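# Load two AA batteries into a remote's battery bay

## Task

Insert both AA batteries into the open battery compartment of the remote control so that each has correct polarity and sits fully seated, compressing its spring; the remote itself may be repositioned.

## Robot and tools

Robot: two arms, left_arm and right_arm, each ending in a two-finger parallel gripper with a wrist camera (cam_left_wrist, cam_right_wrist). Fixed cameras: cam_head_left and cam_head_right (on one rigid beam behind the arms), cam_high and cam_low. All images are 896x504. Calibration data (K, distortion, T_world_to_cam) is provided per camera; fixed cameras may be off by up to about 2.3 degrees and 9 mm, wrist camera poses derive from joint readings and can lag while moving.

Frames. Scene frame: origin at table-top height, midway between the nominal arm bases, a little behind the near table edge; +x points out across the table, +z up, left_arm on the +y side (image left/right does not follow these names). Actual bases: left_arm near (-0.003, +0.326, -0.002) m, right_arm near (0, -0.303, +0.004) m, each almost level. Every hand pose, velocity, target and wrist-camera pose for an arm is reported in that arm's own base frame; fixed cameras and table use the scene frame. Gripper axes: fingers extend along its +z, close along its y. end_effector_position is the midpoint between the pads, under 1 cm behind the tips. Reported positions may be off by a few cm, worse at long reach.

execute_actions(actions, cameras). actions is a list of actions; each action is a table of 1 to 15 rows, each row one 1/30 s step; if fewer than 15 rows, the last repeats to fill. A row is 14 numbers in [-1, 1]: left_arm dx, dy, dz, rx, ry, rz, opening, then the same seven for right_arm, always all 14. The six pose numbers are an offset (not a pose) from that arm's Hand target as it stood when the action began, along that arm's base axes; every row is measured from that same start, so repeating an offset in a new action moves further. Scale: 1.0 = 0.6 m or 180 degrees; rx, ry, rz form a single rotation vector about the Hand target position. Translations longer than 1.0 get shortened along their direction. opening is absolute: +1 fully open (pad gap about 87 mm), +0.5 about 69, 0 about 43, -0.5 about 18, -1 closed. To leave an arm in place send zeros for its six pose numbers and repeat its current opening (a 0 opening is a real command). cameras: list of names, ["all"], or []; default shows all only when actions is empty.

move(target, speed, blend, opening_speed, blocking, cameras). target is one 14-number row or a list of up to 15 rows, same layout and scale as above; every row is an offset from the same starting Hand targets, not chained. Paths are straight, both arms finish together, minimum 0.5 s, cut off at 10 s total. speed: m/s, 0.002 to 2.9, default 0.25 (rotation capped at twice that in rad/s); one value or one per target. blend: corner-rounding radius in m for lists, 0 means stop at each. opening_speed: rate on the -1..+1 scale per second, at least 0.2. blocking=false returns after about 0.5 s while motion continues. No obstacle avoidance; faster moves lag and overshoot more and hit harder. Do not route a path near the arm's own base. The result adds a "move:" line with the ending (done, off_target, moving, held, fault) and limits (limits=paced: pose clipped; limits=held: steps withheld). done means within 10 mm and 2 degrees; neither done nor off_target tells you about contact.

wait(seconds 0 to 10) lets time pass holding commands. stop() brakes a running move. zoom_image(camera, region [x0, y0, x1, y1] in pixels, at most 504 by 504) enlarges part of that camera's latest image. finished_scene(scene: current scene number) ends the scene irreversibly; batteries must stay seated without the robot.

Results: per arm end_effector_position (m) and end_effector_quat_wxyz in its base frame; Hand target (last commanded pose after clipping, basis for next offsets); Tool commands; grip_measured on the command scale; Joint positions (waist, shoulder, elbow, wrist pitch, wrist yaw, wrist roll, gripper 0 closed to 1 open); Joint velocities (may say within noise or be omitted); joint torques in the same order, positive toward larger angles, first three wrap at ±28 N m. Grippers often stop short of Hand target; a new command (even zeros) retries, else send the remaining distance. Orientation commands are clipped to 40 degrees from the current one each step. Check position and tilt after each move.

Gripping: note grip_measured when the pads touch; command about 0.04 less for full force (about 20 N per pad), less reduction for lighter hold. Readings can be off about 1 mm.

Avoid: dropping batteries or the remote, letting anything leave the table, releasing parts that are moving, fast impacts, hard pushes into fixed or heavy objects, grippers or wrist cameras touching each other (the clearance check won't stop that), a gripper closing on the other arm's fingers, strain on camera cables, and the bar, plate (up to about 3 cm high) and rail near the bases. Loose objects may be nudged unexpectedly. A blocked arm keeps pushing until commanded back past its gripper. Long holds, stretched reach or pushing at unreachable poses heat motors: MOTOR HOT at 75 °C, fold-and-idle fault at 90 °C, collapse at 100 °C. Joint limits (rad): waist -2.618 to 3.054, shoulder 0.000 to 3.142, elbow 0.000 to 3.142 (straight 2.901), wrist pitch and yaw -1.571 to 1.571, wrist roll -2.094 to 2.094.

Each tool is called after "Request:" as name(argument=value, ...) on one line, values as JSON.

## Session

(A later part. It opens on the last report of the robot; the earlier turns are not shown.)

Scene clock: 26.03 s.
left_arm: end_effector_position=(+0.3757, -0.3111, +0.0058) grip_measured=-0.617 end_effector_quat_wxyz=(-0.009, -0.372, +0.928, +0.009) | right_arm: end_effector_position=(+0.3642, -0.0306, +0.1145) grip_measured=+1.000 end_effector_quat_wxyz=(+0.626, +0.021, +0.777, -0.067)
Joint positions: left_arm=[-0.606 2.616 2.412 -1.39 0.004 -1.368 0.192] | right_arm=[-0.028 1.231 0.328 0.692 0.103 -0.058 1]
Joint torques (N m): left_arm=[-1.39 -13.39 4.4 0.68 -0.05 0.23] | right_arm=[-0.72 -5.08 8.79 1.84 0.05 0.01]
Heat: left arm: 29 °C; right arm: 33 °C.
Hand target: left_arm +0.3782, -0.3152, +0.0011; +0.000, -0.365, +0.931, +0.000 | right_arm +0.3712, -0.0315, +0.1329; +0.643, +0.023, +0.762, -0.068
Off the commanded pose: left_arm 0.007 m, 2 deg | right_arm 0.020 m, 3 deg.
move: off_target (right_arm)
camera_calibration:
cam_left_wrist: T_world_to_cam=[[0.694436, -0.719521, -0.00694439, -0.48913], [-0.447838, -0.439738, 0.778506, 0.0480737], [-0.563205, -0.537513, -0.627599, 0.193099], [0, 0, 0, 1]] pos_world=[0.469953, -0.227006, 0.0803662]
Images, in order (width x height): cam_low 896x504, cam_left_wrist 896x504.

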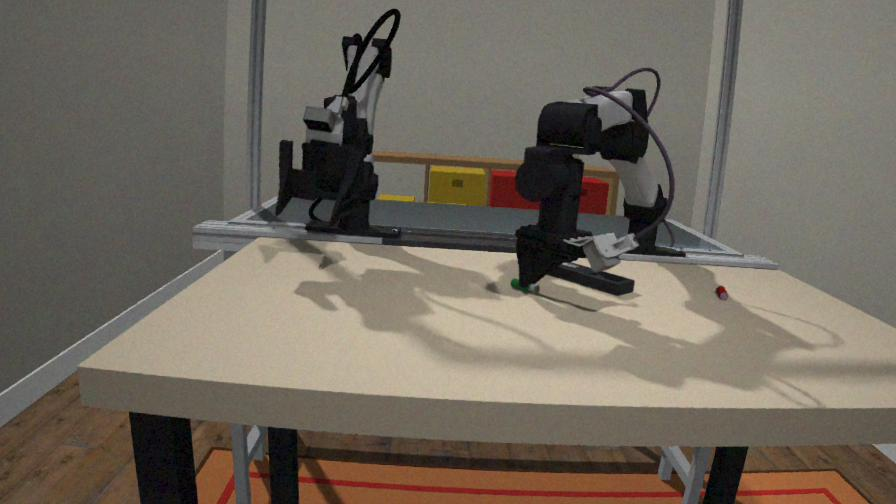

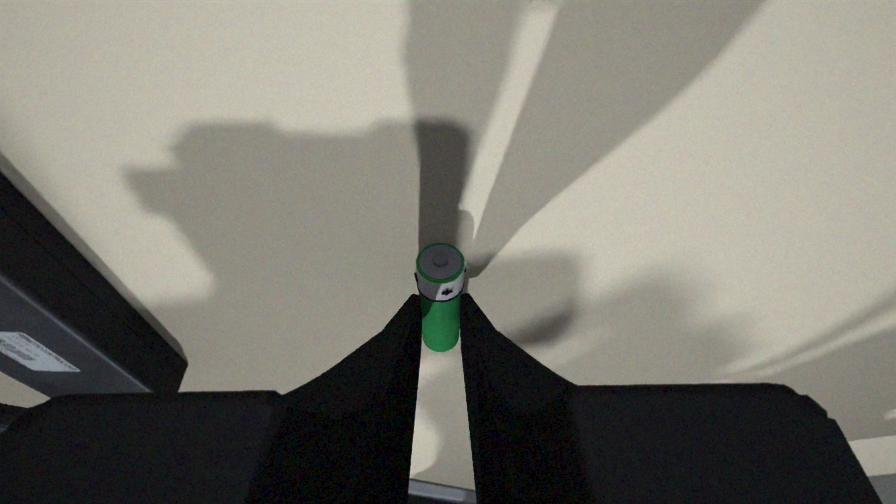

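Request:
move(target=[[0,0,-0.005,0,0,0,-0.4,0,0,0,0,0,0,1],[0,0,-0.005,0,0,0,-0.3,0,0,0,0,0,0,1],[0,0,0.15,0,0,0,-0.3,0,0,0,0,0,0,1],[-0.034,0.588,0.15,0,0,-0.322,0.1,0,0,0,0,0,0,1],[-0.034,0.588,0.06,0,0,-0.322,0.1,0,0,0,0,0,0,1]], blend=[0,0,0.04,0.03,0], opening_speed=1.5, cameras=["cam_left_wrist","cam_head_left"])

Scene clock: 33.23 s.
left_arm: end_effector_position=(+0.3541, +0.0389, +0.0363) grip_measured=+0.100 end_effector_quat_wxyz=(-0.012, +0.124, +0.992, +0.001) | right_arm: end_effector_position=(+0.3642, -0.0306, +0.1145) grip_measured=+1.000 end_effector_quat_wxyz=(+0.626, +0.021, +0.777, -0.067)
Joint positions: left_arm=[0.069 2.108 1.646 -1.131 -0.007 0.317 0.55] | right_arm=[-0.028 1.231 0.328 0.692 0.103 -0.058 1]
Joint torques (N m): left_arm=[-1.13 -10.86 5.83 0.51 0.14 0.28] | right_arm=[-0.68 -5.11 8.81 1.84 0.05 0]
Heat: left arm: 30 °C; right arm: 34 °C.
Hand target: left_arm +0.3578, +0.0376, +0.0371; +0.000, +0.132, +0.991, +0.000 | right_arm +0.3712, -0.0315, +0.1329; +0.643, +0.023, +0.762, -0.068
Off the commanded pose: left_arm 0.004 m, 2 deg | right_arm 0.020 m, 3 deg.
move: off_target (right_arm); blend cut to 0 m at target 4; target 4's new opening was sent with left_arm's hand 0.012 m and 3 deg from that target
camera_calibration:
cam_left_wrist: T_world_to_cam=[[-0.238804, -0.970938, 0.0158963, 0.117414], [-0.595172, 0.159279, 0.787655, 0.197092], [-0.767296, 0.178634, -0.615912, 0.432118], [0, 0, 0, 1]] pos_world=[0.476904, 0.00541787, 0.10904]
Images, in order (width x height): cam_head_left 896x504, cam_left_wrist 896x504.

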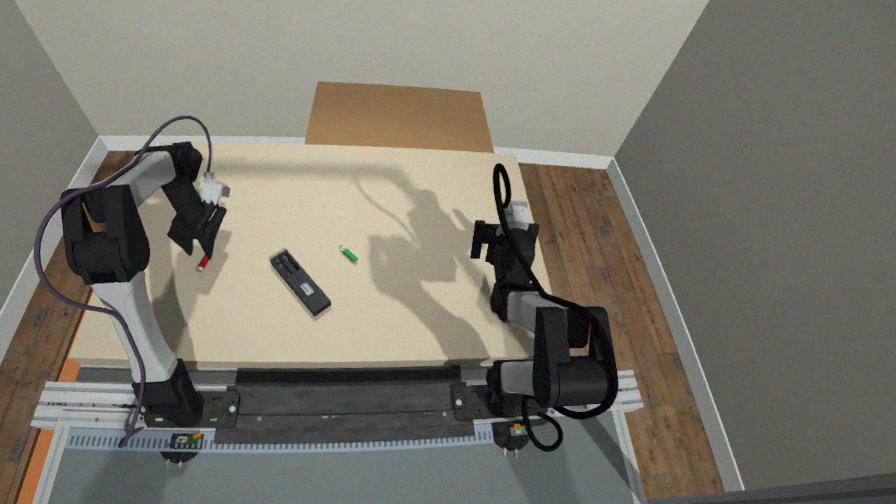

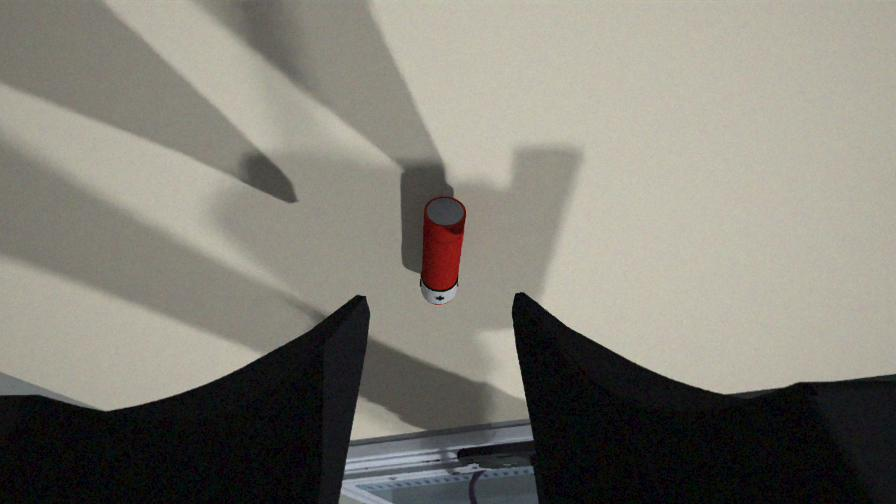

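Request:
move(target=[[-0.005,0,-0.04,0,0,0,0.1,0,0,0,0,0,0,1],[-0.005,0,-0.04,0,0,0,-0.75,0,0,0,0,0,0,1]], speed=0.1, opening_speed=1, cameras=["cam_left_wrist"])

Scene clock: 35.60 s.
left_arm: end_effector_position=(+0.3513, +0.0387, +0.0172) grip_measured=-0.746 end_effector_quat_wxyz=(-0.007, +0.124, +0.992, +0.002) | right_arm: end_effector_position=(+0.3642, -0.0306, +0.1145) grip_measured=+1.000 end_effector_quat_wxyz=(+0.626, +0.021, +0.777, -0.067)
Joint positions: left_arm=[0.069 2.106 1.567 -1.043 -0.007 0.317 0.127] | right_arm=[-0.028 1.231 0.328 0.692 0.103 -0.058 1]
Joint torques (N m): left_arm=[-1.03 -9.52 5.86 0.55 0.13 0.27] | right_arm=[-0.68 -5.05 8.83 1.84 0.05 0.01]
Heat: left arm: 30 °C; right arm: 34 °C.
Hand target: left_arm +0.3548, +0.0376, +0.0131; +0.000, +0.132, +0.991, +0.000 | right_arm +0.3712, -0.0315, +0.1329; +0.643, +0.023, +0.762, -0.068
Off the commanded pose: left_arm 0.005 m, 1 deg | right_arm 0.020 m, 3 deg.
move: off_target (right_arm)
camera_calibration:
cam_left_wrist: T_world_to_cam=[[-0.239318, -0.970858, 0.0127127, 0.117097], [-0.603444, 0.158982, 0.781397, 0.21354], [-0.760646, 0.179331, -0.623905, 0.416102], [0, 0, 0, 1]] pos_world=[0.473389, 0.00511616, 0.0912603]
Images, in order (width x height): cam_left_wrist 896x504.

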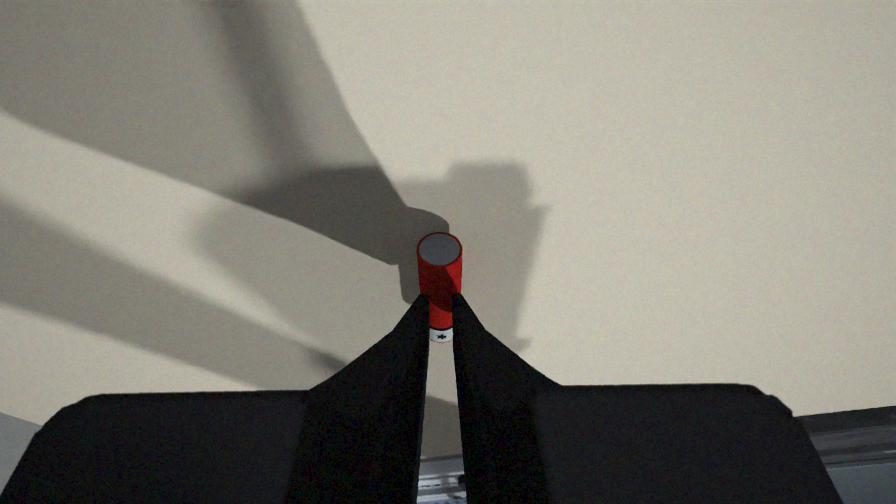

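Request:
move(target=[[0,0,0,0,0,0,-0.4,0,0,0,0,0,0,1],[0,0,-0.012,0,0,0,-0.4,0,0,0,0,0,0,1],[0,0,-0.012,0,0,0,-0.8,0,0,0,0,0,0,1]], speed=0.1, opening_speed=1, cameras=["cam_left_wrist"])

Scene clock: 37.90 s.
left_arm: end_effector_position=(+0.3533, +0.0386, +0.0128) grip_measured=-0.617 end_effector_quat_wxyz=(+0.000, +0.124, +0.992, +0.003) | right_arm: end_effector_position=(+0.3642, -0.0306, +0.1145) grip_measured=+1.000 end_effector_quat_wxyz=(+0.626, +0.021, +0.777, -0.067)
Joint positions: left_arm=[0.069 2.106 1.551 -1.015 -0.005 0.318 0.191] | right_arm=[-0.028 1.231 0.328 0.692 0.103 -0.058 1]
Joint torques (N m): left_arm=[-1.07 -8.84 5.79 0.55 0.11 0.29] | right_arm=[-0.65 -5.11 8.8 1.83 0.04 0.01]
Heat: left arm: 31 °C; right arm: 34 °C.
Hand target: left_arm +0.3547, +0.0376, +0.0059; +0.000, +0.132, +0.991, +0.000 | right_arm +0.3712, -0.0315, +0.1329; +0.643, +0.023, +0.762, -0.068
Off the commanded pose: left_arm 0.007 m, 1 deg | right_arm 0.020 m, 3 deg.
move: off_target (right_arm)
camera_calibration:
cam_left_wrist: T_world_to_cam=[[-0.240144, -0.970679, 0.0106343, 0.117724], [-0.613218, 0.160183, 0.773502, 0.221599], [-0.752525, 0.179231, -0.633705, 0.412093], [0, 0, 0, 1]] pos_world=[0.474269, 0.00491625, 0.0884862]
Images, in order (width x height): cam_left_wrist 896x504.

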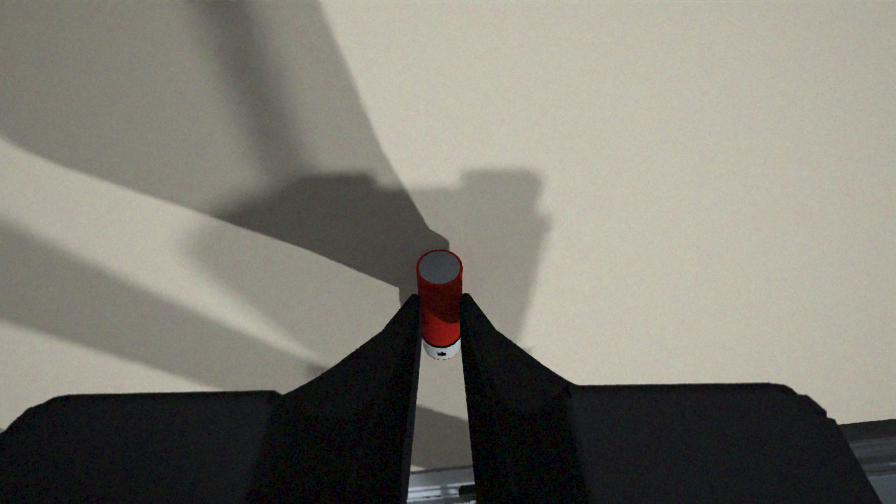

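Request:
move(target=[[0,0,0.16,0,0,0,-0.8,0,0,0,0,0,0,1],[-0.061,-0.673,0.16,0,0,0.322,-0.8,0,0,0,0,0,0,1],[-0.061,-0.673,0.03,0,0,0.322,-0.8,0,0,0,0,0,0,1]], blend=[0.04,0.03,0], cameras=["cam_left_wrist","cam_head_left"])

Scene clock: 41.80 s.
left_arm: end_effector_position=(+0.3144, -0.3637, +0.0226) grip_measured=-0.617 end_effector_quat_wxyz=(-0.005, -0.357, +0.934, +0.008) | right_arm: end_effector_position=(+0.3642, -0.0306, +0.1145) grip_measured=+1.000 end_effector_quat_wxyz=(+0.626, +0.021, +0.777, -0.067)
Joint positions: left_arm=[-0.771 2.518 2.295 -1.367 0.002 -1.501 0.191] | right_arm=[-0.028 1.231 0.328 0.692 0.103 -0.058 1]
Joint torques (N m): left_arm=[-0.7 -13.03 6.2 0.42 -0.02 -0.06] | right_arm=[-0.66 -5.09 8.8 1.84 0.05 0.01]
Heat: left arm: 31 °C; right arm: 35 °C.
Hand target: left_arm +0.3182, -0.3661, +0.0240; -0.001, -0.365, +0.931, +0.000 | right_arm +0.3712, -0.0315, +0.1329; +0.643, +0.023, +0.762, -0.068
Off the commanded pose: left_arm 0.005 m, 1 deg | right_arm 0.020 m, 3 deg.
move: off_target (right_arm)
camera_calibration:
cam_left_wrist: T_world_to_cam=[[0.671549, -0.740956, -0.00267554, -0.484902], [-0.466946, -0.426004, 0.774907, -0.00454183], [-0.575312, -0.519139, -0.632069, 0.151339], [0, 0, 0, 1]] pos_world=[0.410582, -0.28266, 0.097879]
Images, in order (width x height): cam_head_left 896x504, cam_left_wrist 896x504.

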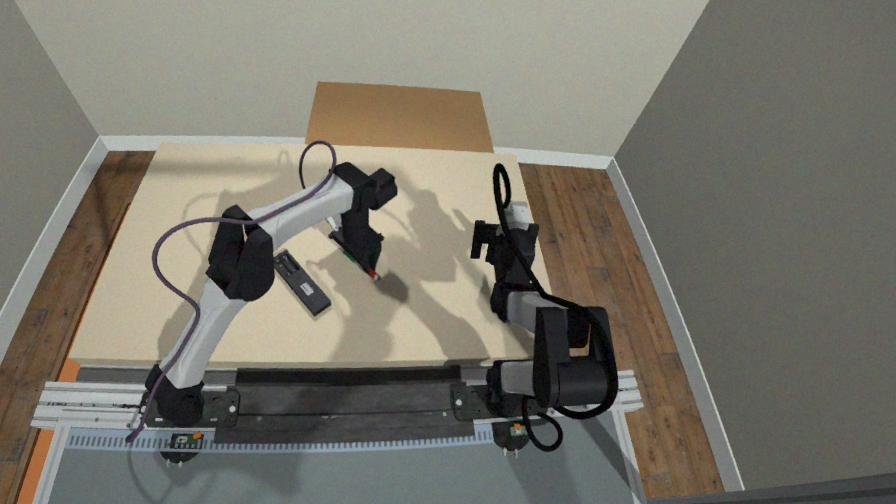

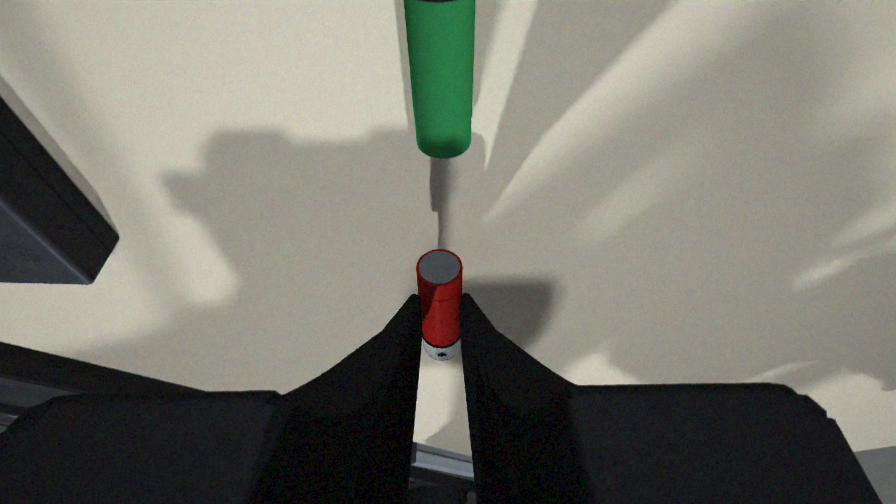

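Request:
move(target=[[0,0,-0.022,0,0,0,-0.8,0,0,0,0,0,0,1],[0,0,-0.029,0,0,0,-0.8,0,0,0,0,0,0,1]], speed=[0.06,0.03], cameras=["cam_left_wrist"])

Scene clock: 43.27 s.
left_arm: end_effector_position=(+0.3146, -0.3639, +0.0069) grip_measured=-0.617 end_effector_quat_wxyz=(-0.005, -0.357, +0.934, +0.007) | right_arm: end_effector_position=(+0.3642, -0.0306, +0.1145) grip_measured=+1.000 end_effector_quat_wxyz=(+0.626, +0.021, +0.777, -0.067)
Joint positions: left_arm=[-0.771 2.518 2.233 -1.303 0.002 -1.501 0.191] | right_arm=[-0.028 1.231 0.328 0.692 0.103 -0.058 1]
Joint torques (N m): left_arm=[-0.64 -12.9 5.87 0.46 -0.02 -0.04] | right_arm=[-0.66 -5.12 8.8 1.83 0.04 0.01]
Heat: left arm: 31 °C; right arm: 35 °C.
Hand target: left_arm +0.3182, -0.3662, +0.0066; -0.001, -0.365, +0.931, +0.000 | right_arm +0.3712, -0.0315, +0.1329; +0.643, +0.023, +0.762, -0.068
Off the commanded pose: left_arm 0.004 m, 1 deg | right_arm 0.020 m, 3 deg.
move: off_target (right_arm)
camera_calibration:
cam_left_wrist: T_world_to_cam=[[0.671807, -0.740726, -0.000856759, -0.485273], [-0.467807, -0.425177, 0.774843, 0.0082204], [-0.57431, -0.520144, -0.632154, 0.140733], [0, 0, 0, 1]] pos_world=[0.41068, -0.282757, 0.0821796]
Images, in order (width x height): cam_left_wrist 896x504.

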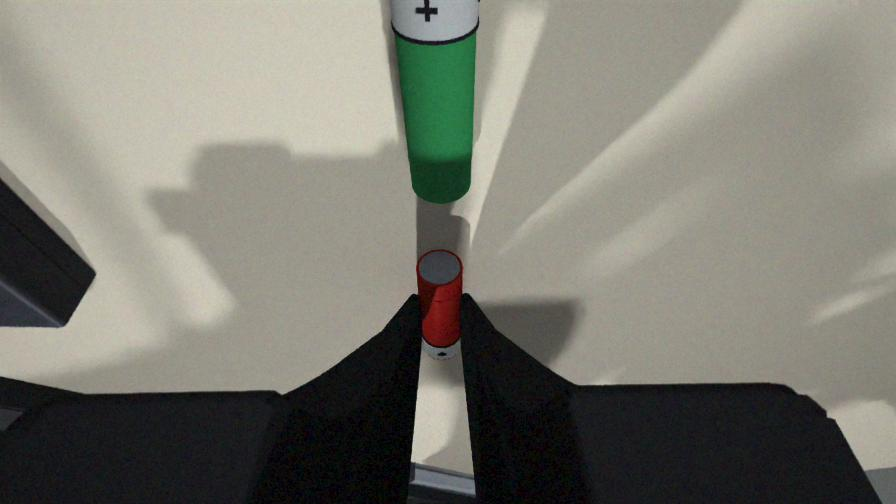

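Request:
move(target=[[0,0,-0.003,0,0,0,-0.4,0,0,0,0,0,0,1],[0,0,-0.003,0,0,0,-0.3,0,0,0,0,0,0,1],[0,0,0.2,0,0,0,-0.3,0,0,0,0,0,0,1],[-0.08,0.15,0.22,0,0,-0.5,1,0,0,0,0,0,0,1]], blend=[0,0,0.03,0], opening_speed=1.5, cameras=["cam_left_wrist","cam_head_left"])

Scene clock: 51.30 s.
left_arm: end_effector_position=(+0.2723, -0.2767, +0.1243) grip_measured=+0.993 end_effector_quat_wxyz=(-0.006, +0.390, +0.921, -0.001) | right_arm: end_effector_position=(+0.3642, -0.0306, +0.1145) grip_measured=+1.000 end_effector_quat_wxyz=(+0.626, +0.021, +0.777, -0.067)
Joint positions: left_arm=[-0.791 2.252 2.231 -1.56 0.007 0.01 0.996] | right_arm=[-0.028 1.231 0.328 0.692 0.103 -0.058 1]
Joint torques (N m): left_arm=[-1.52 -14.43 5.74 0.35 -0.01 0.28] | right_arm=[-0.65 -5.08 8.8 1.84 0.04 0.01]
Heat: left arm: 34 °C; right arm: 36 °C.
Hand target: left_arm +0.2702, -0.2762, +0.1387; +0.000, +0.400, +0.916, +0.000 | right_arm +0.3712, -0.0315, +0.1329; +0.643, +0.023, +0.762, -0.068
Off the commanded pose: left_arm 0.014 m, 1 deg | right_arm 0.020 m, 3 deg.
joint read past its limit (left arm) — joint 4 (wrist pitch), lower limit.
joint sent to its limit (left arm) — joint 4 (wrist pitch), lower limit. The joint targets still meet the commanded pose.
move: off_target (left_arm, right_arm); target 4's new opening was sent with left_arm's hand 0.014 m and 1 deg from that target
camera_calibration:
cam_left_wrist: T_world_to_cam=[[-0.713759, -0.700008, 0.0231661, -0.00658377], [-0.425985, 0.460133, 0.778983, 0.167601], [-0.555954, 0.546138, -0.626617, 0.525481], [0, 0, 0, 1]] pos_world=[0.35884, -0.368712, 0.19887]
Images, in order (width x height): cam_head_left 896x504, cam_left_wrist 896x504.

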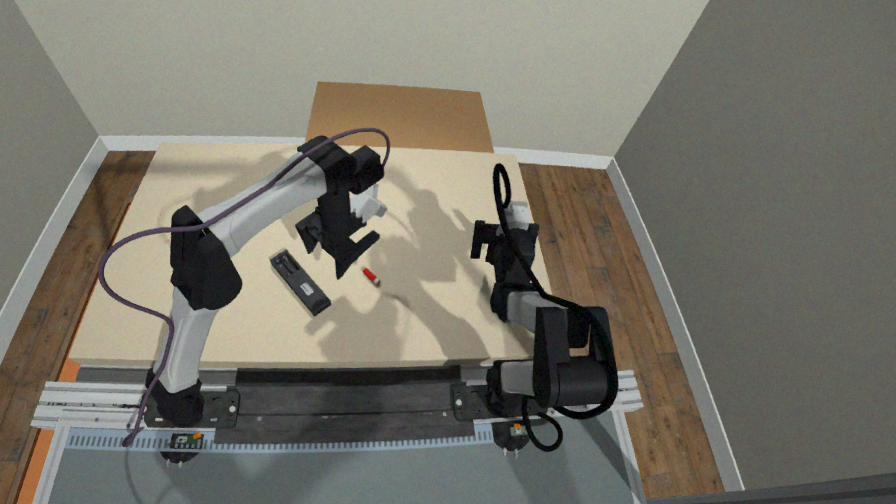

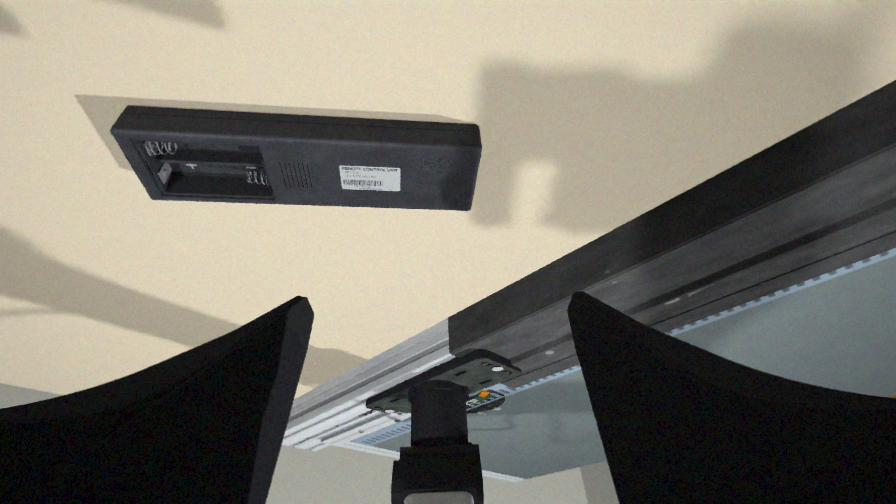

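Request:
move(target=[[-0.029,0.051,-0.03,0,0,-0.522,1,0,0,0,0,0,0,1],[-0.029,0.051,-0.13,0,0,-0.522,1,0,0,0,0,0,0,1]], blend=[0.03,0], cameras=["cam_left_wrist","cam_head_left","cam_low"])

Scene clock: 56.67 s.
left_arm: end_effector_position=(+0.2517, -0.2418, +0.0598) grip_measured=+0.993 end_effector_quat_wxyz=(-0.008, +0.940, +0.342, -0.003) | right_arm: end_effector_position=(+0.3642, -0.0306, +0.1145) grip_measured=+1.000 end_effector_quat_wxyz=(+0.626, +0.021, +0.777, -0.067)
Joint positions: left_arm=[-0.884 1.9 1.444 -1.133 0.001 1.558 0.996] | right_arm=[-0.028 1.231 0.328 0.692 0.103 -0.058 1]
Joint torques (N m): left_arm=[-1.43 -9.05 5.83 0.38 0.09 0.29] | right_arm=[-0.66 -5.08 8.83 1.84 0.05 0.01]
Heat: left arm: 35 °C; right arm: 36 °C.
Hand target: left_arm +0.2527, -0.2456, +0.0606; +0.000, +0.943, +0.332, +0.000 | right_arm +0.3712, -0.0315, +0.1329; +0.643, +0.023, +0.762, -0.068
Off the commanded pose: left_arm 0.004 m, 2 deg | right_arm 0.020 m, 3 deg.
move: off_target (right_arm)
camera_calibration:
cam_left_wrist: T_world_to_cam=[[-0.647724, 0.761108, 0.0341816, 0.340705], [0.5008, 0.391526, 0.77195, -0.0564694], [0.574154, 0.517128, -0.634764, 0.163444], [0, 0, 0, 1]] pos_world=[0.15512, -0.321725, 0.135694]
Images, in order (width x height): cam_head_left 896x504, cam_low 896x504, cam_left_wrist 896x504.

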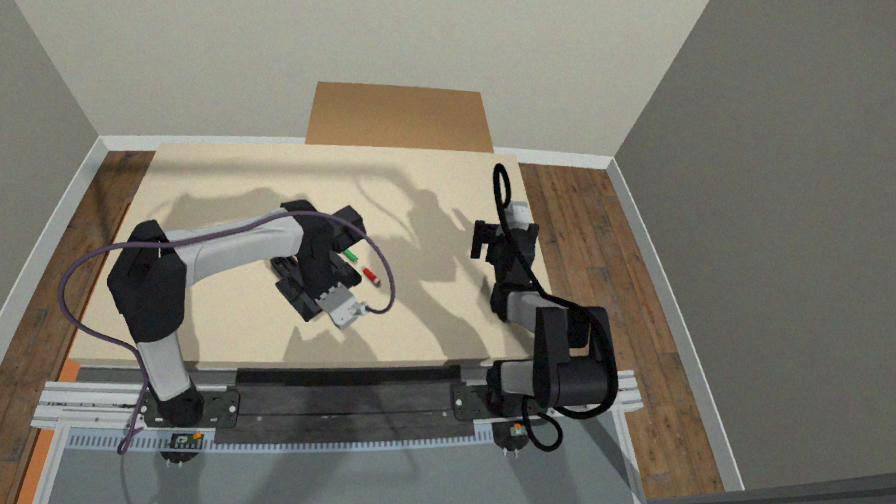

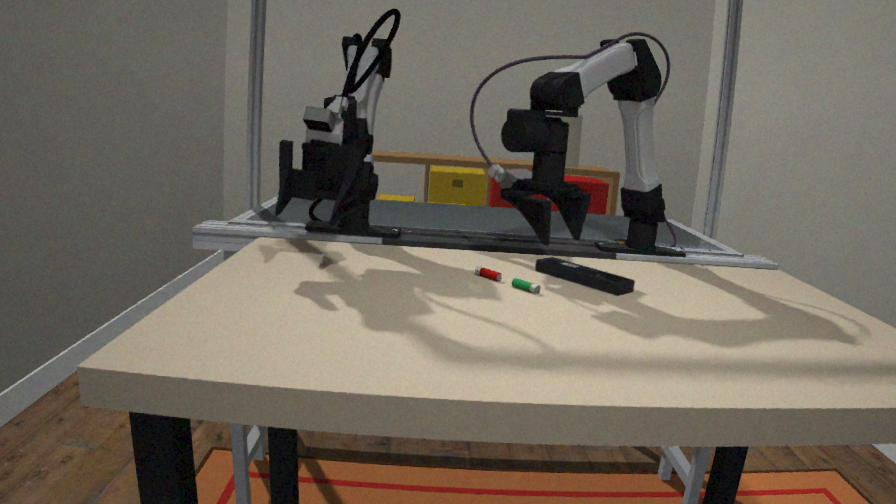

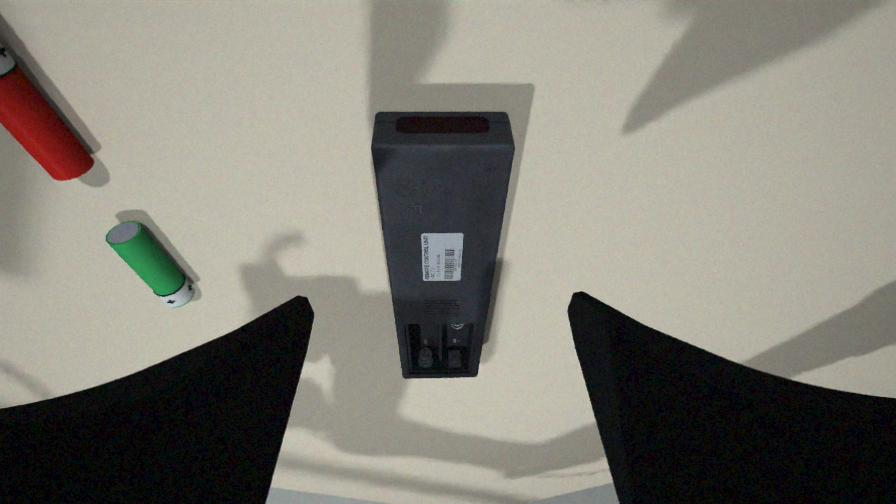

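Request:
move(target=[[0,0,-0.083,0,0,0,1,0,0,0,0,0,0,1],[0,0,-0.083,0,0,0,-0.2,0,0,0,0,0,0,1]], speed=0.1, opening_speed=1, cameras=["cam_left_wrist","cam_low"])

Scene clock: 59.57 s.
left_arm: end_effector_position=(+0.2521, -0.2422, +0.0144) grip_measured=+0.071 end_effector_quat_wxyz=(-0.002, +0.940, +0.342, -0.001) | right_arm: end_effector_position=(+0.3642, -0.0306, +0.1145) grip_measured=+1.000 end_effector_quat_wxyz=(+0.626, +0.021, +0.777, -0.067)
Joint positions: left_arm=[-0.884 1.941 1.312 -0.947 0.001 1.559 0.536] | right_arm=[-0.028 1.231 0.328 0.692 0.103 -0.058 1]
Joint torques (N m): left_arm=[-1.37 -7.87 5.83 0.44 0.1 0.29] | right_arm=[-0.68 -5.08 8.8 1.84 0.05 0]
Heat: left arm: 35 °C; right arm: 36 °C.
Hand target: left_arm +0.2527, -0.2456, +0.0108; +0.000, +0.943, +0.333, +0.000 | right_arm +0.3712, -0.0315, +0.1329; +0.643, +0.023, +0.762, -0.068
Off the commanded pose: left_arm 0.005 m, 1 deg | right_arm 0.020 m, 3 deg.
move: off_target (right_arm)
camera_calibration:
cam_left_wrist: T_world_to_cam=[[-0.647415, 0.761841, 0.0212325, 0.34317], [0.494728, 0.398904, 0.772088, -0.0180898], [0.579739, 0.510366, -0.635161, 0.131639], [0, 0, 0, 1]] pos_world=[0.154807, -0.321409, 0.0902923]
Images, in order (width x height): cam_low 896x504, cam_left_wrist 896x504.

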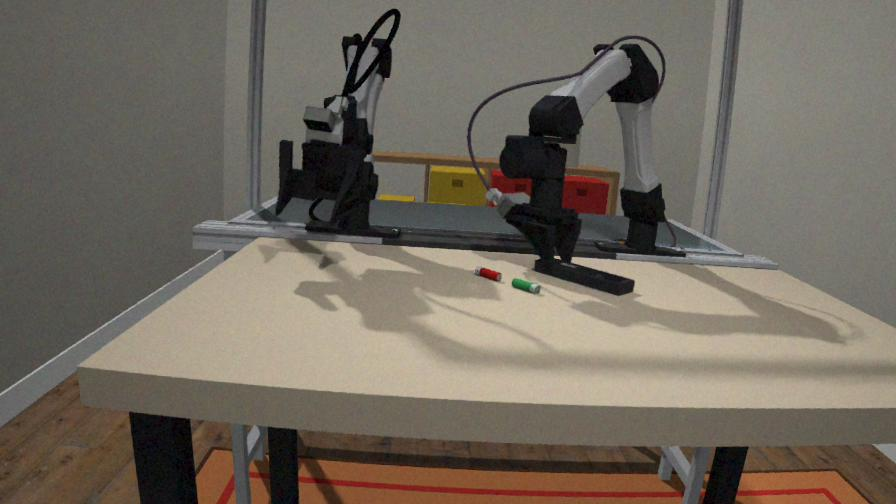

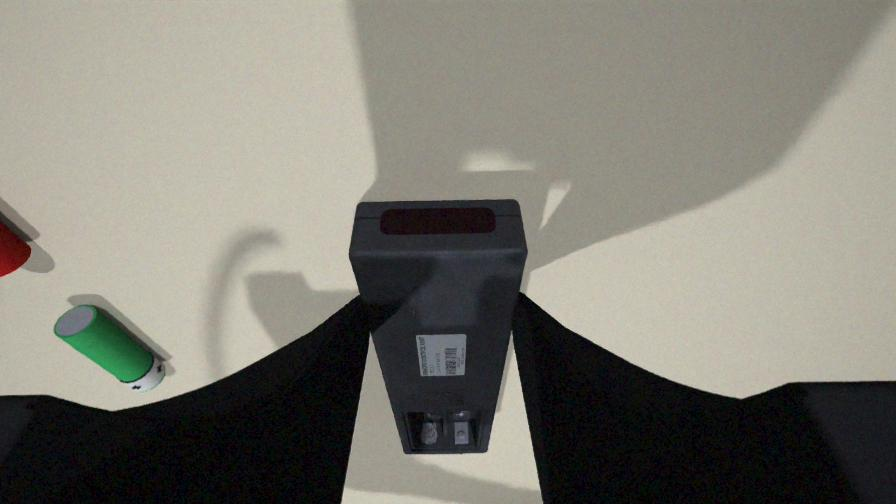

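Request:
move(target=[[0,0,0.04,0,0,0,-0.2,0,0,0,0,0,0,1],[-0.067,-0.133,0.04,0,0,0,-0.2,0,0,0,0,0,0,1],[-0.067,-0.133,0.008,0,0,0,-0.2,0,0,0,0,0,0,1]], speed=[0.1,0.15,0.05], blend=[0.01,0.01,0], cameras=["cam_left_wrist","cam_low","cam_head_left"])

Request:
zoom_image(camera="cam_low", region=[450, 210, 660, 310])

Scene clock: 61.70 s.
left_arm: end_effector_position=(+0.2112, -0.3228, +0.0185) grip_measured=+0.071 end_effector_quat_wxyz=(-0.004, +0.945, +0.326, -0.001) | right_arm: end_effector_position=(+0.3642, -0.0306, +0.1145) grip_measured=+1.000 end_effector_quat_wxyz=(+0.626, +0.021, +0.777, -0.067)
Joint positions: left_arm=[-1.097 2.096 1.559 -1.042 0.002 1.38 0.536] | right_arm=[-0.028 1.231 0.328 0.692 0.103 -0.058 1]
Joint torques (N m): left_arm=[-0.88 -9.2 6.42 0.42 0.09 0] | right_arm=[-0.66 -5.08 8.8 1.84 0.04 0.01]
Heat: left arm: 34 °C; right arm: 37 °C.
Hand target: left_arm +0.2125, -0.3253, +0.0156; +0.000, +0.943, +0.332, +0.000 | right_arm +0.3712, -0.0315, +0.1329; +0.643, +0.023, +0.762, -0.068
Off the commanded pose: left_arm 0.004 m, 1 deg | right_arm 0.020 m, 3 deg.
move: off_target (right_arm); blend cut to 0.0096 m at target 2
camera_calibration:
cam_left_wrist: T_world_to_cam=[[-0.621673, 0.782884, 0.0248195, 0.379154], [0.50894, 0.379648, 0.772559, 0.0218989], [0.595401, 0.492911, -0.634458, 0.190115], [0, 0, 0, 1]] pos_world=[0.11137, -0.398857, 0.0942912]
Images, in order (width x height): cam_head_left 896x504, cam_low 896x504, cam_left_wrist 896x504.

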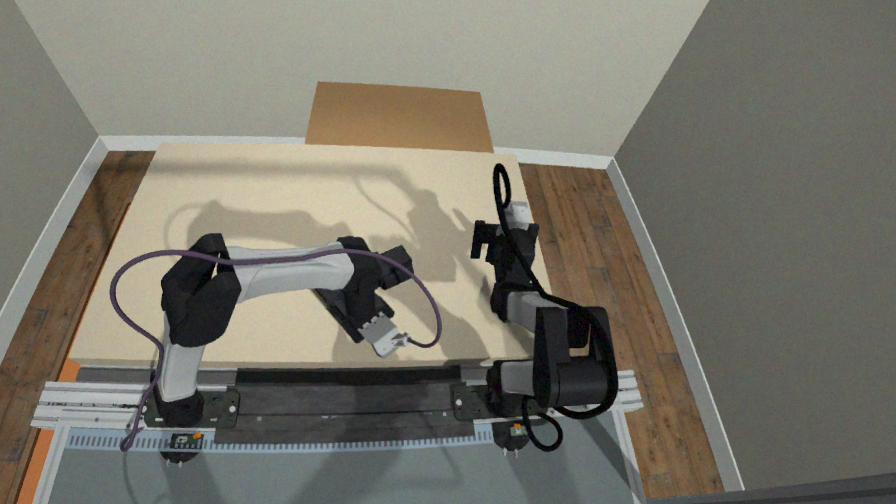

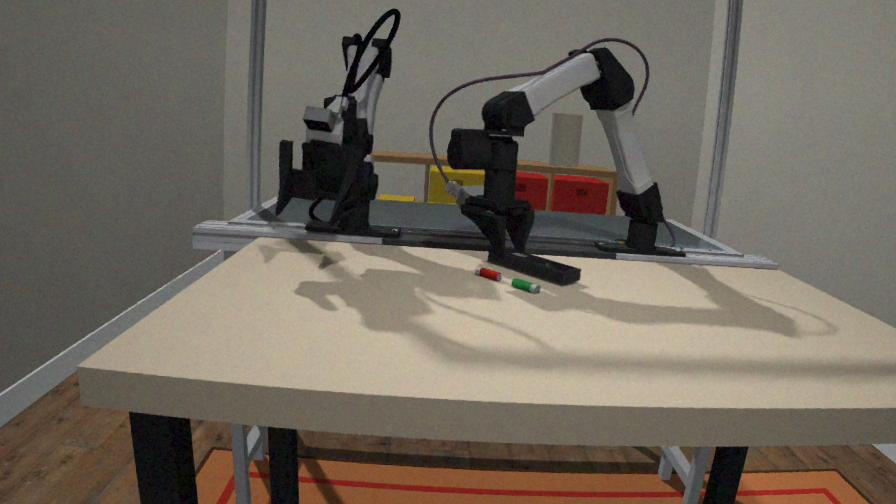

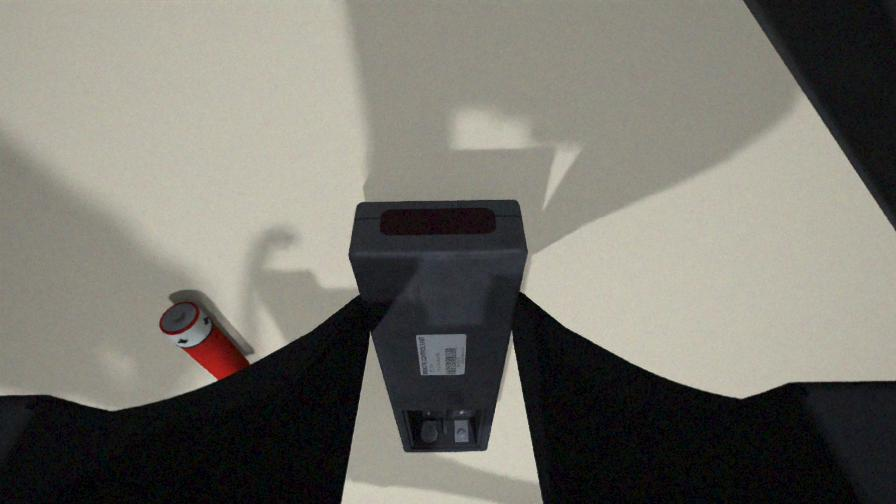

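Scaled by 2.400 from the camera's 896x504 image, which has a finer 1280x720 frame.

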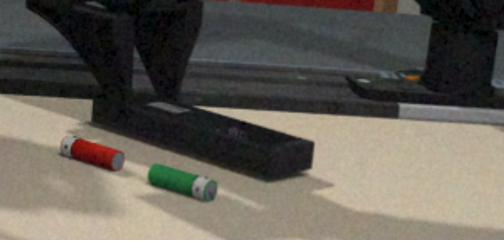

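Request:
move(target=[[0,0,-0.01,0,0,0,-0.2,0,0,0,0,0,0,1],[0,0,-0.01,0,0,0,1,0,0,0,0,0,0,1],[0,0,0.16,0,0,0,1,0,0,0,0,0,0,1],[-0.05,0.5,0.25,0,0,0.5,0,-0.002,0.596,0.02,-0.13,0.441,0.223,0.2]], speed=[0.05,0.1,0.2,0.35], opening_speed=1.5, cameras=["all"])

Scene clock: 72.43 s.
left_arm: end_effector_position=(+0.1853, -0.0269, +0.1641) grip_measured=+0.000 end_effector_quat_wxyz=(-0.004, +0.440, +0.898, -0.001) | right_arm: end_effector_position=(+0.3719, +0.3266, +0.1415) grip_measured=+0.200 end_effector_quat_wxyz=(+0.154, -0.374, +0.913, +0.049)
Joint positions: left_arm=[-0.276 1.388 1.308 -1.499 0.001 0.636 0.5] | right_arm=[0.729 2.542 2.837 -1.542 0.01 -0.051 0.6]
Joint torques (N m): left_arm=[-0.28 -5.7 5.96 0.31 0.09 -0.02] | right_arm=[-0.68 -13.78 8.25 0.59 -0.13 -0.11]
Heat: left arm: 34 °C; right arm: 36 °C.
Hand target: left_arm +0.1825, -0.0253, +0.1655; +0.000, +0.432, +0.902, +0.000 | right_arm +0.3701, +0.3260, +0.1448; -0.001, -0.383, +0.924, +0.001
Off the commanded pose: left_arm 0.004 m, 1 deg | right_arm 0.004 m, 19 deg.
elbow stopped short (right arm): the move would have taken joint 3 (elbow) straighter than the controller allows.
move: off_target (right_arm); target 4's new opening was sent with right_arm's hand 0.004 m and 19 deg from that target
camera_calibration:
cam_left_wrist: T_world_to_cam=[[-0.786549, -0.617167, 0.0211126, 0.121419], [-0.375982, 0.505732, 0.776449, -0.0230424], [-0.489876, 0.602777, -0.629827, 0.355416], [0, 0, 0, 1]] pos_world=[0.260948, -0.127647, 0.239178]
cam_right_wrist: T_world_to_cam=[[0.70084, -0.712632, 0.031278, -0.034058], [-0.601543, -0.566886, 0.562839, 0.342321], [-0.383366, -0.413275, -0.825975, 0.537246], [0, 0, 0, 1]] pos_world=[0.435751, 0.391816, 0.252145]

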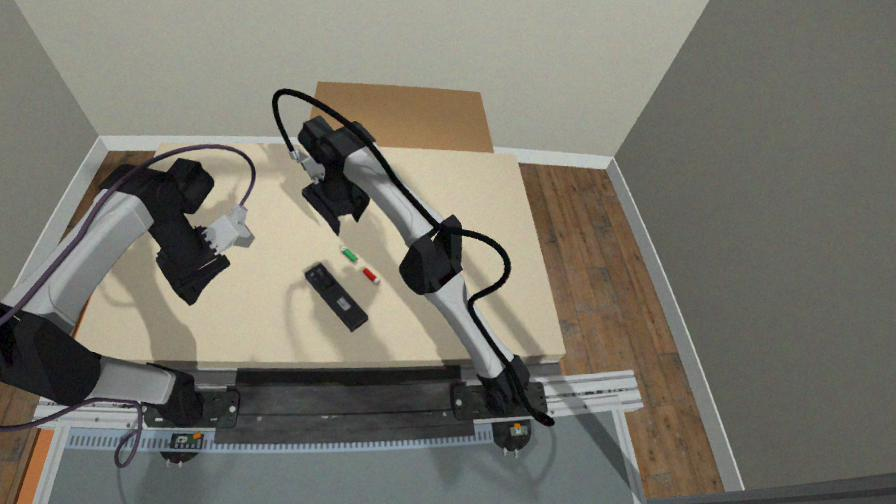

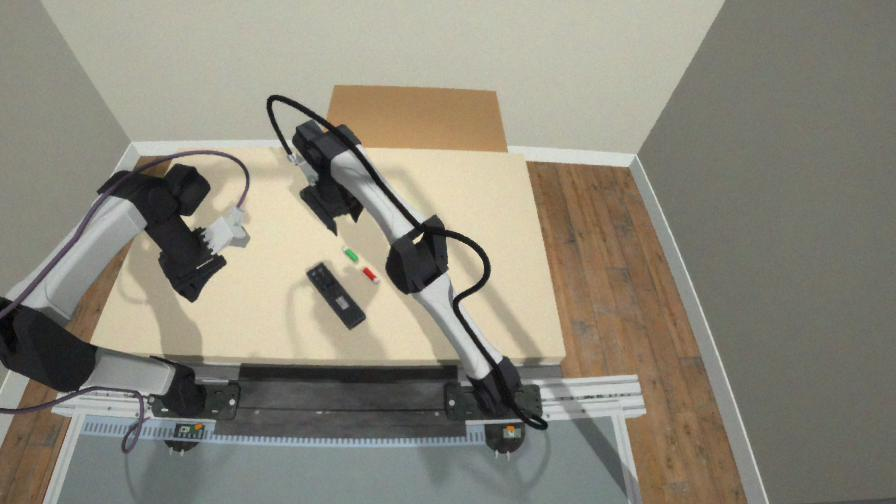

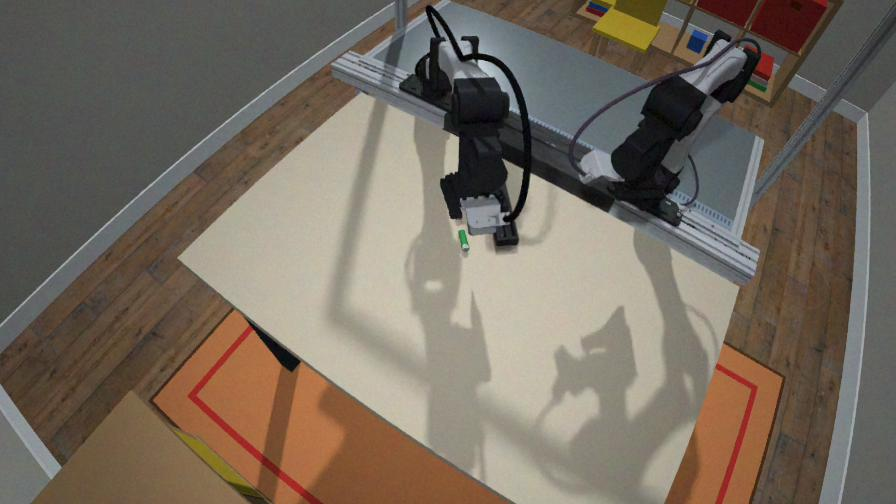

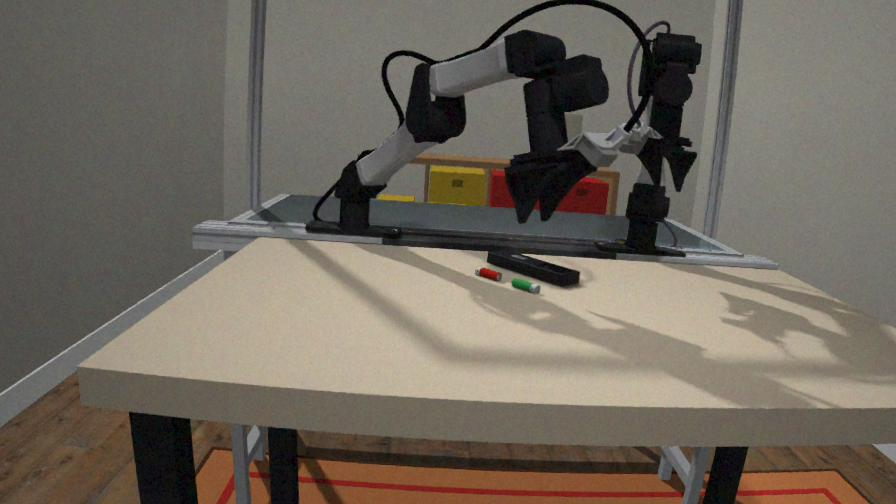

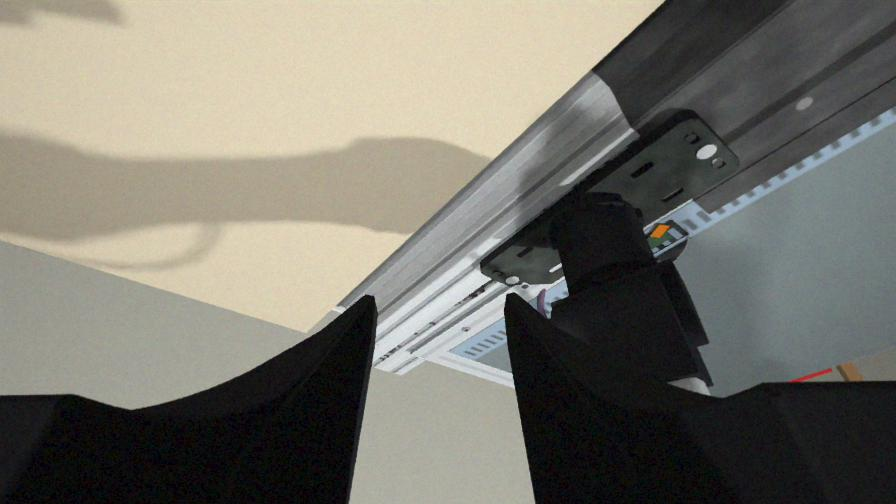

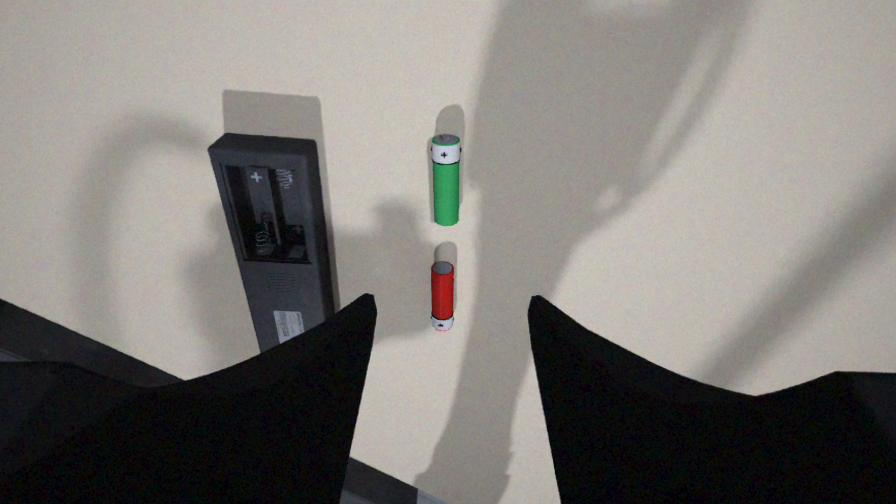

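Request:
zoom_image(camera="cam_right_wrist", region=[195, 120, 345, 280])

Scaled by 3.150 from the camera's 896x504 image, which has a finer 1280x720 frame.

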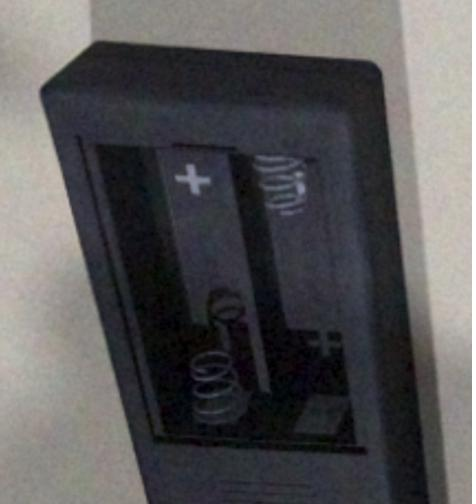

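Request:
move(target=[0,0,0,0,0,0,0,0,-0.013,-0.165,0,0,-0.005,0.1], cameras=["cam_right_wrist","cam_low"])

Scene clock: 75.20 s.
left_arm: end_effector_position=(+0.1853, -0.0269, +0.1641) grip_measured=+0.000 end_effector_quat_wxyz=(-0.004, +0.440, +0.898, -0.001) | right_arm: end_effector_position=(+0.3689, +0.3194, +0.0381) grip_measured=+0.100 end_effector_quat_wxyz=(+0.048, -0.376, +0.925, +0.012)
Joint positions: left_arm=[-0.276 1.388 1.308 -1.499 0.001 0.636 0.5] | right_arm=[0.721 2.76 2.837 -1.549 0.009 -0.051 0.55]
Joint torques (N m): left_arm=[-0.32 -5.68 5.91 0.32 0.09 -0.03] | right_arm=[-1.18 -15.71 8.39 0.2 -0.11 -0.06]
Heat: left arm: 34 °C; right arm: 35 °C.
Hand target: left_arm +0.1825, -0.0253, +0.1655; +0.000, +0.432, +0.902, +0.000 | right_arm +0.3702, +0.3182, +0.0458; -0.001, -0.376, +0.927, +0.001
Off the commanded pose: left_arm 0.004 m, 1 deg | right_arm 0.008 m, 6 deg.
elbow stopped short (right arm): the move would have taken joint 3 (elbow) straighter than the controller allows.
move: off_target (right_arm)
camera_calibration:
cam_right_wrist: T_world_to_cam=[[0.699862, -0.714046, 0.0181971, -0.0326502], [-0.494845, -0.466329, 0.733257, 0.316629], [-0.515093, -0.522184, -0.679708, 0.52547], [0, 0, 0, 1]] pos_world=[0.450199, 0.398731, 0.12559]
Images, in order (width x height): cam_low 896x504, cam_right_wrist 896x504.

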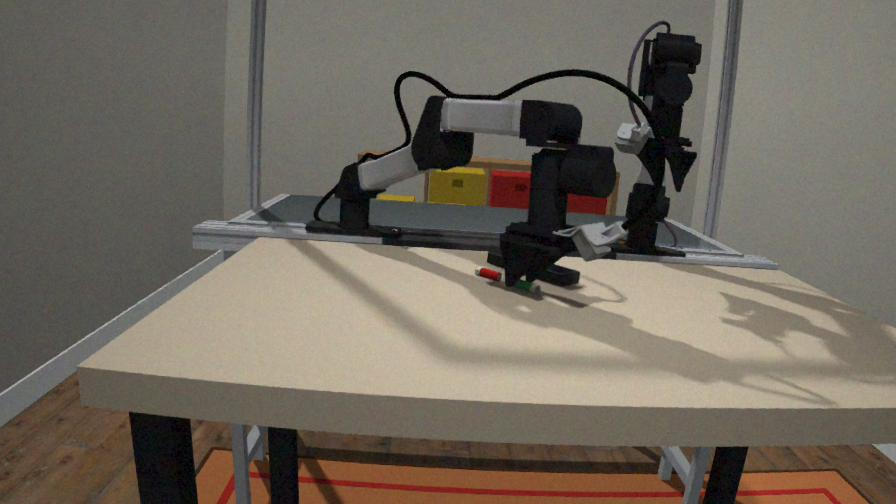

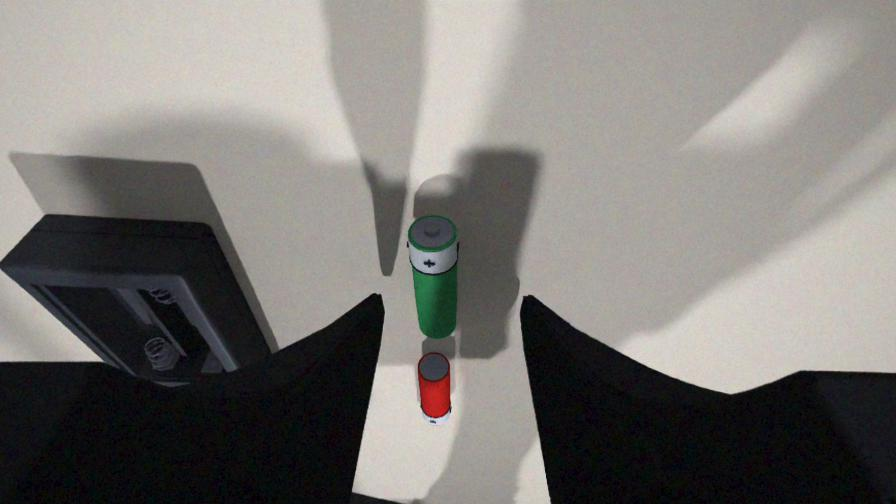

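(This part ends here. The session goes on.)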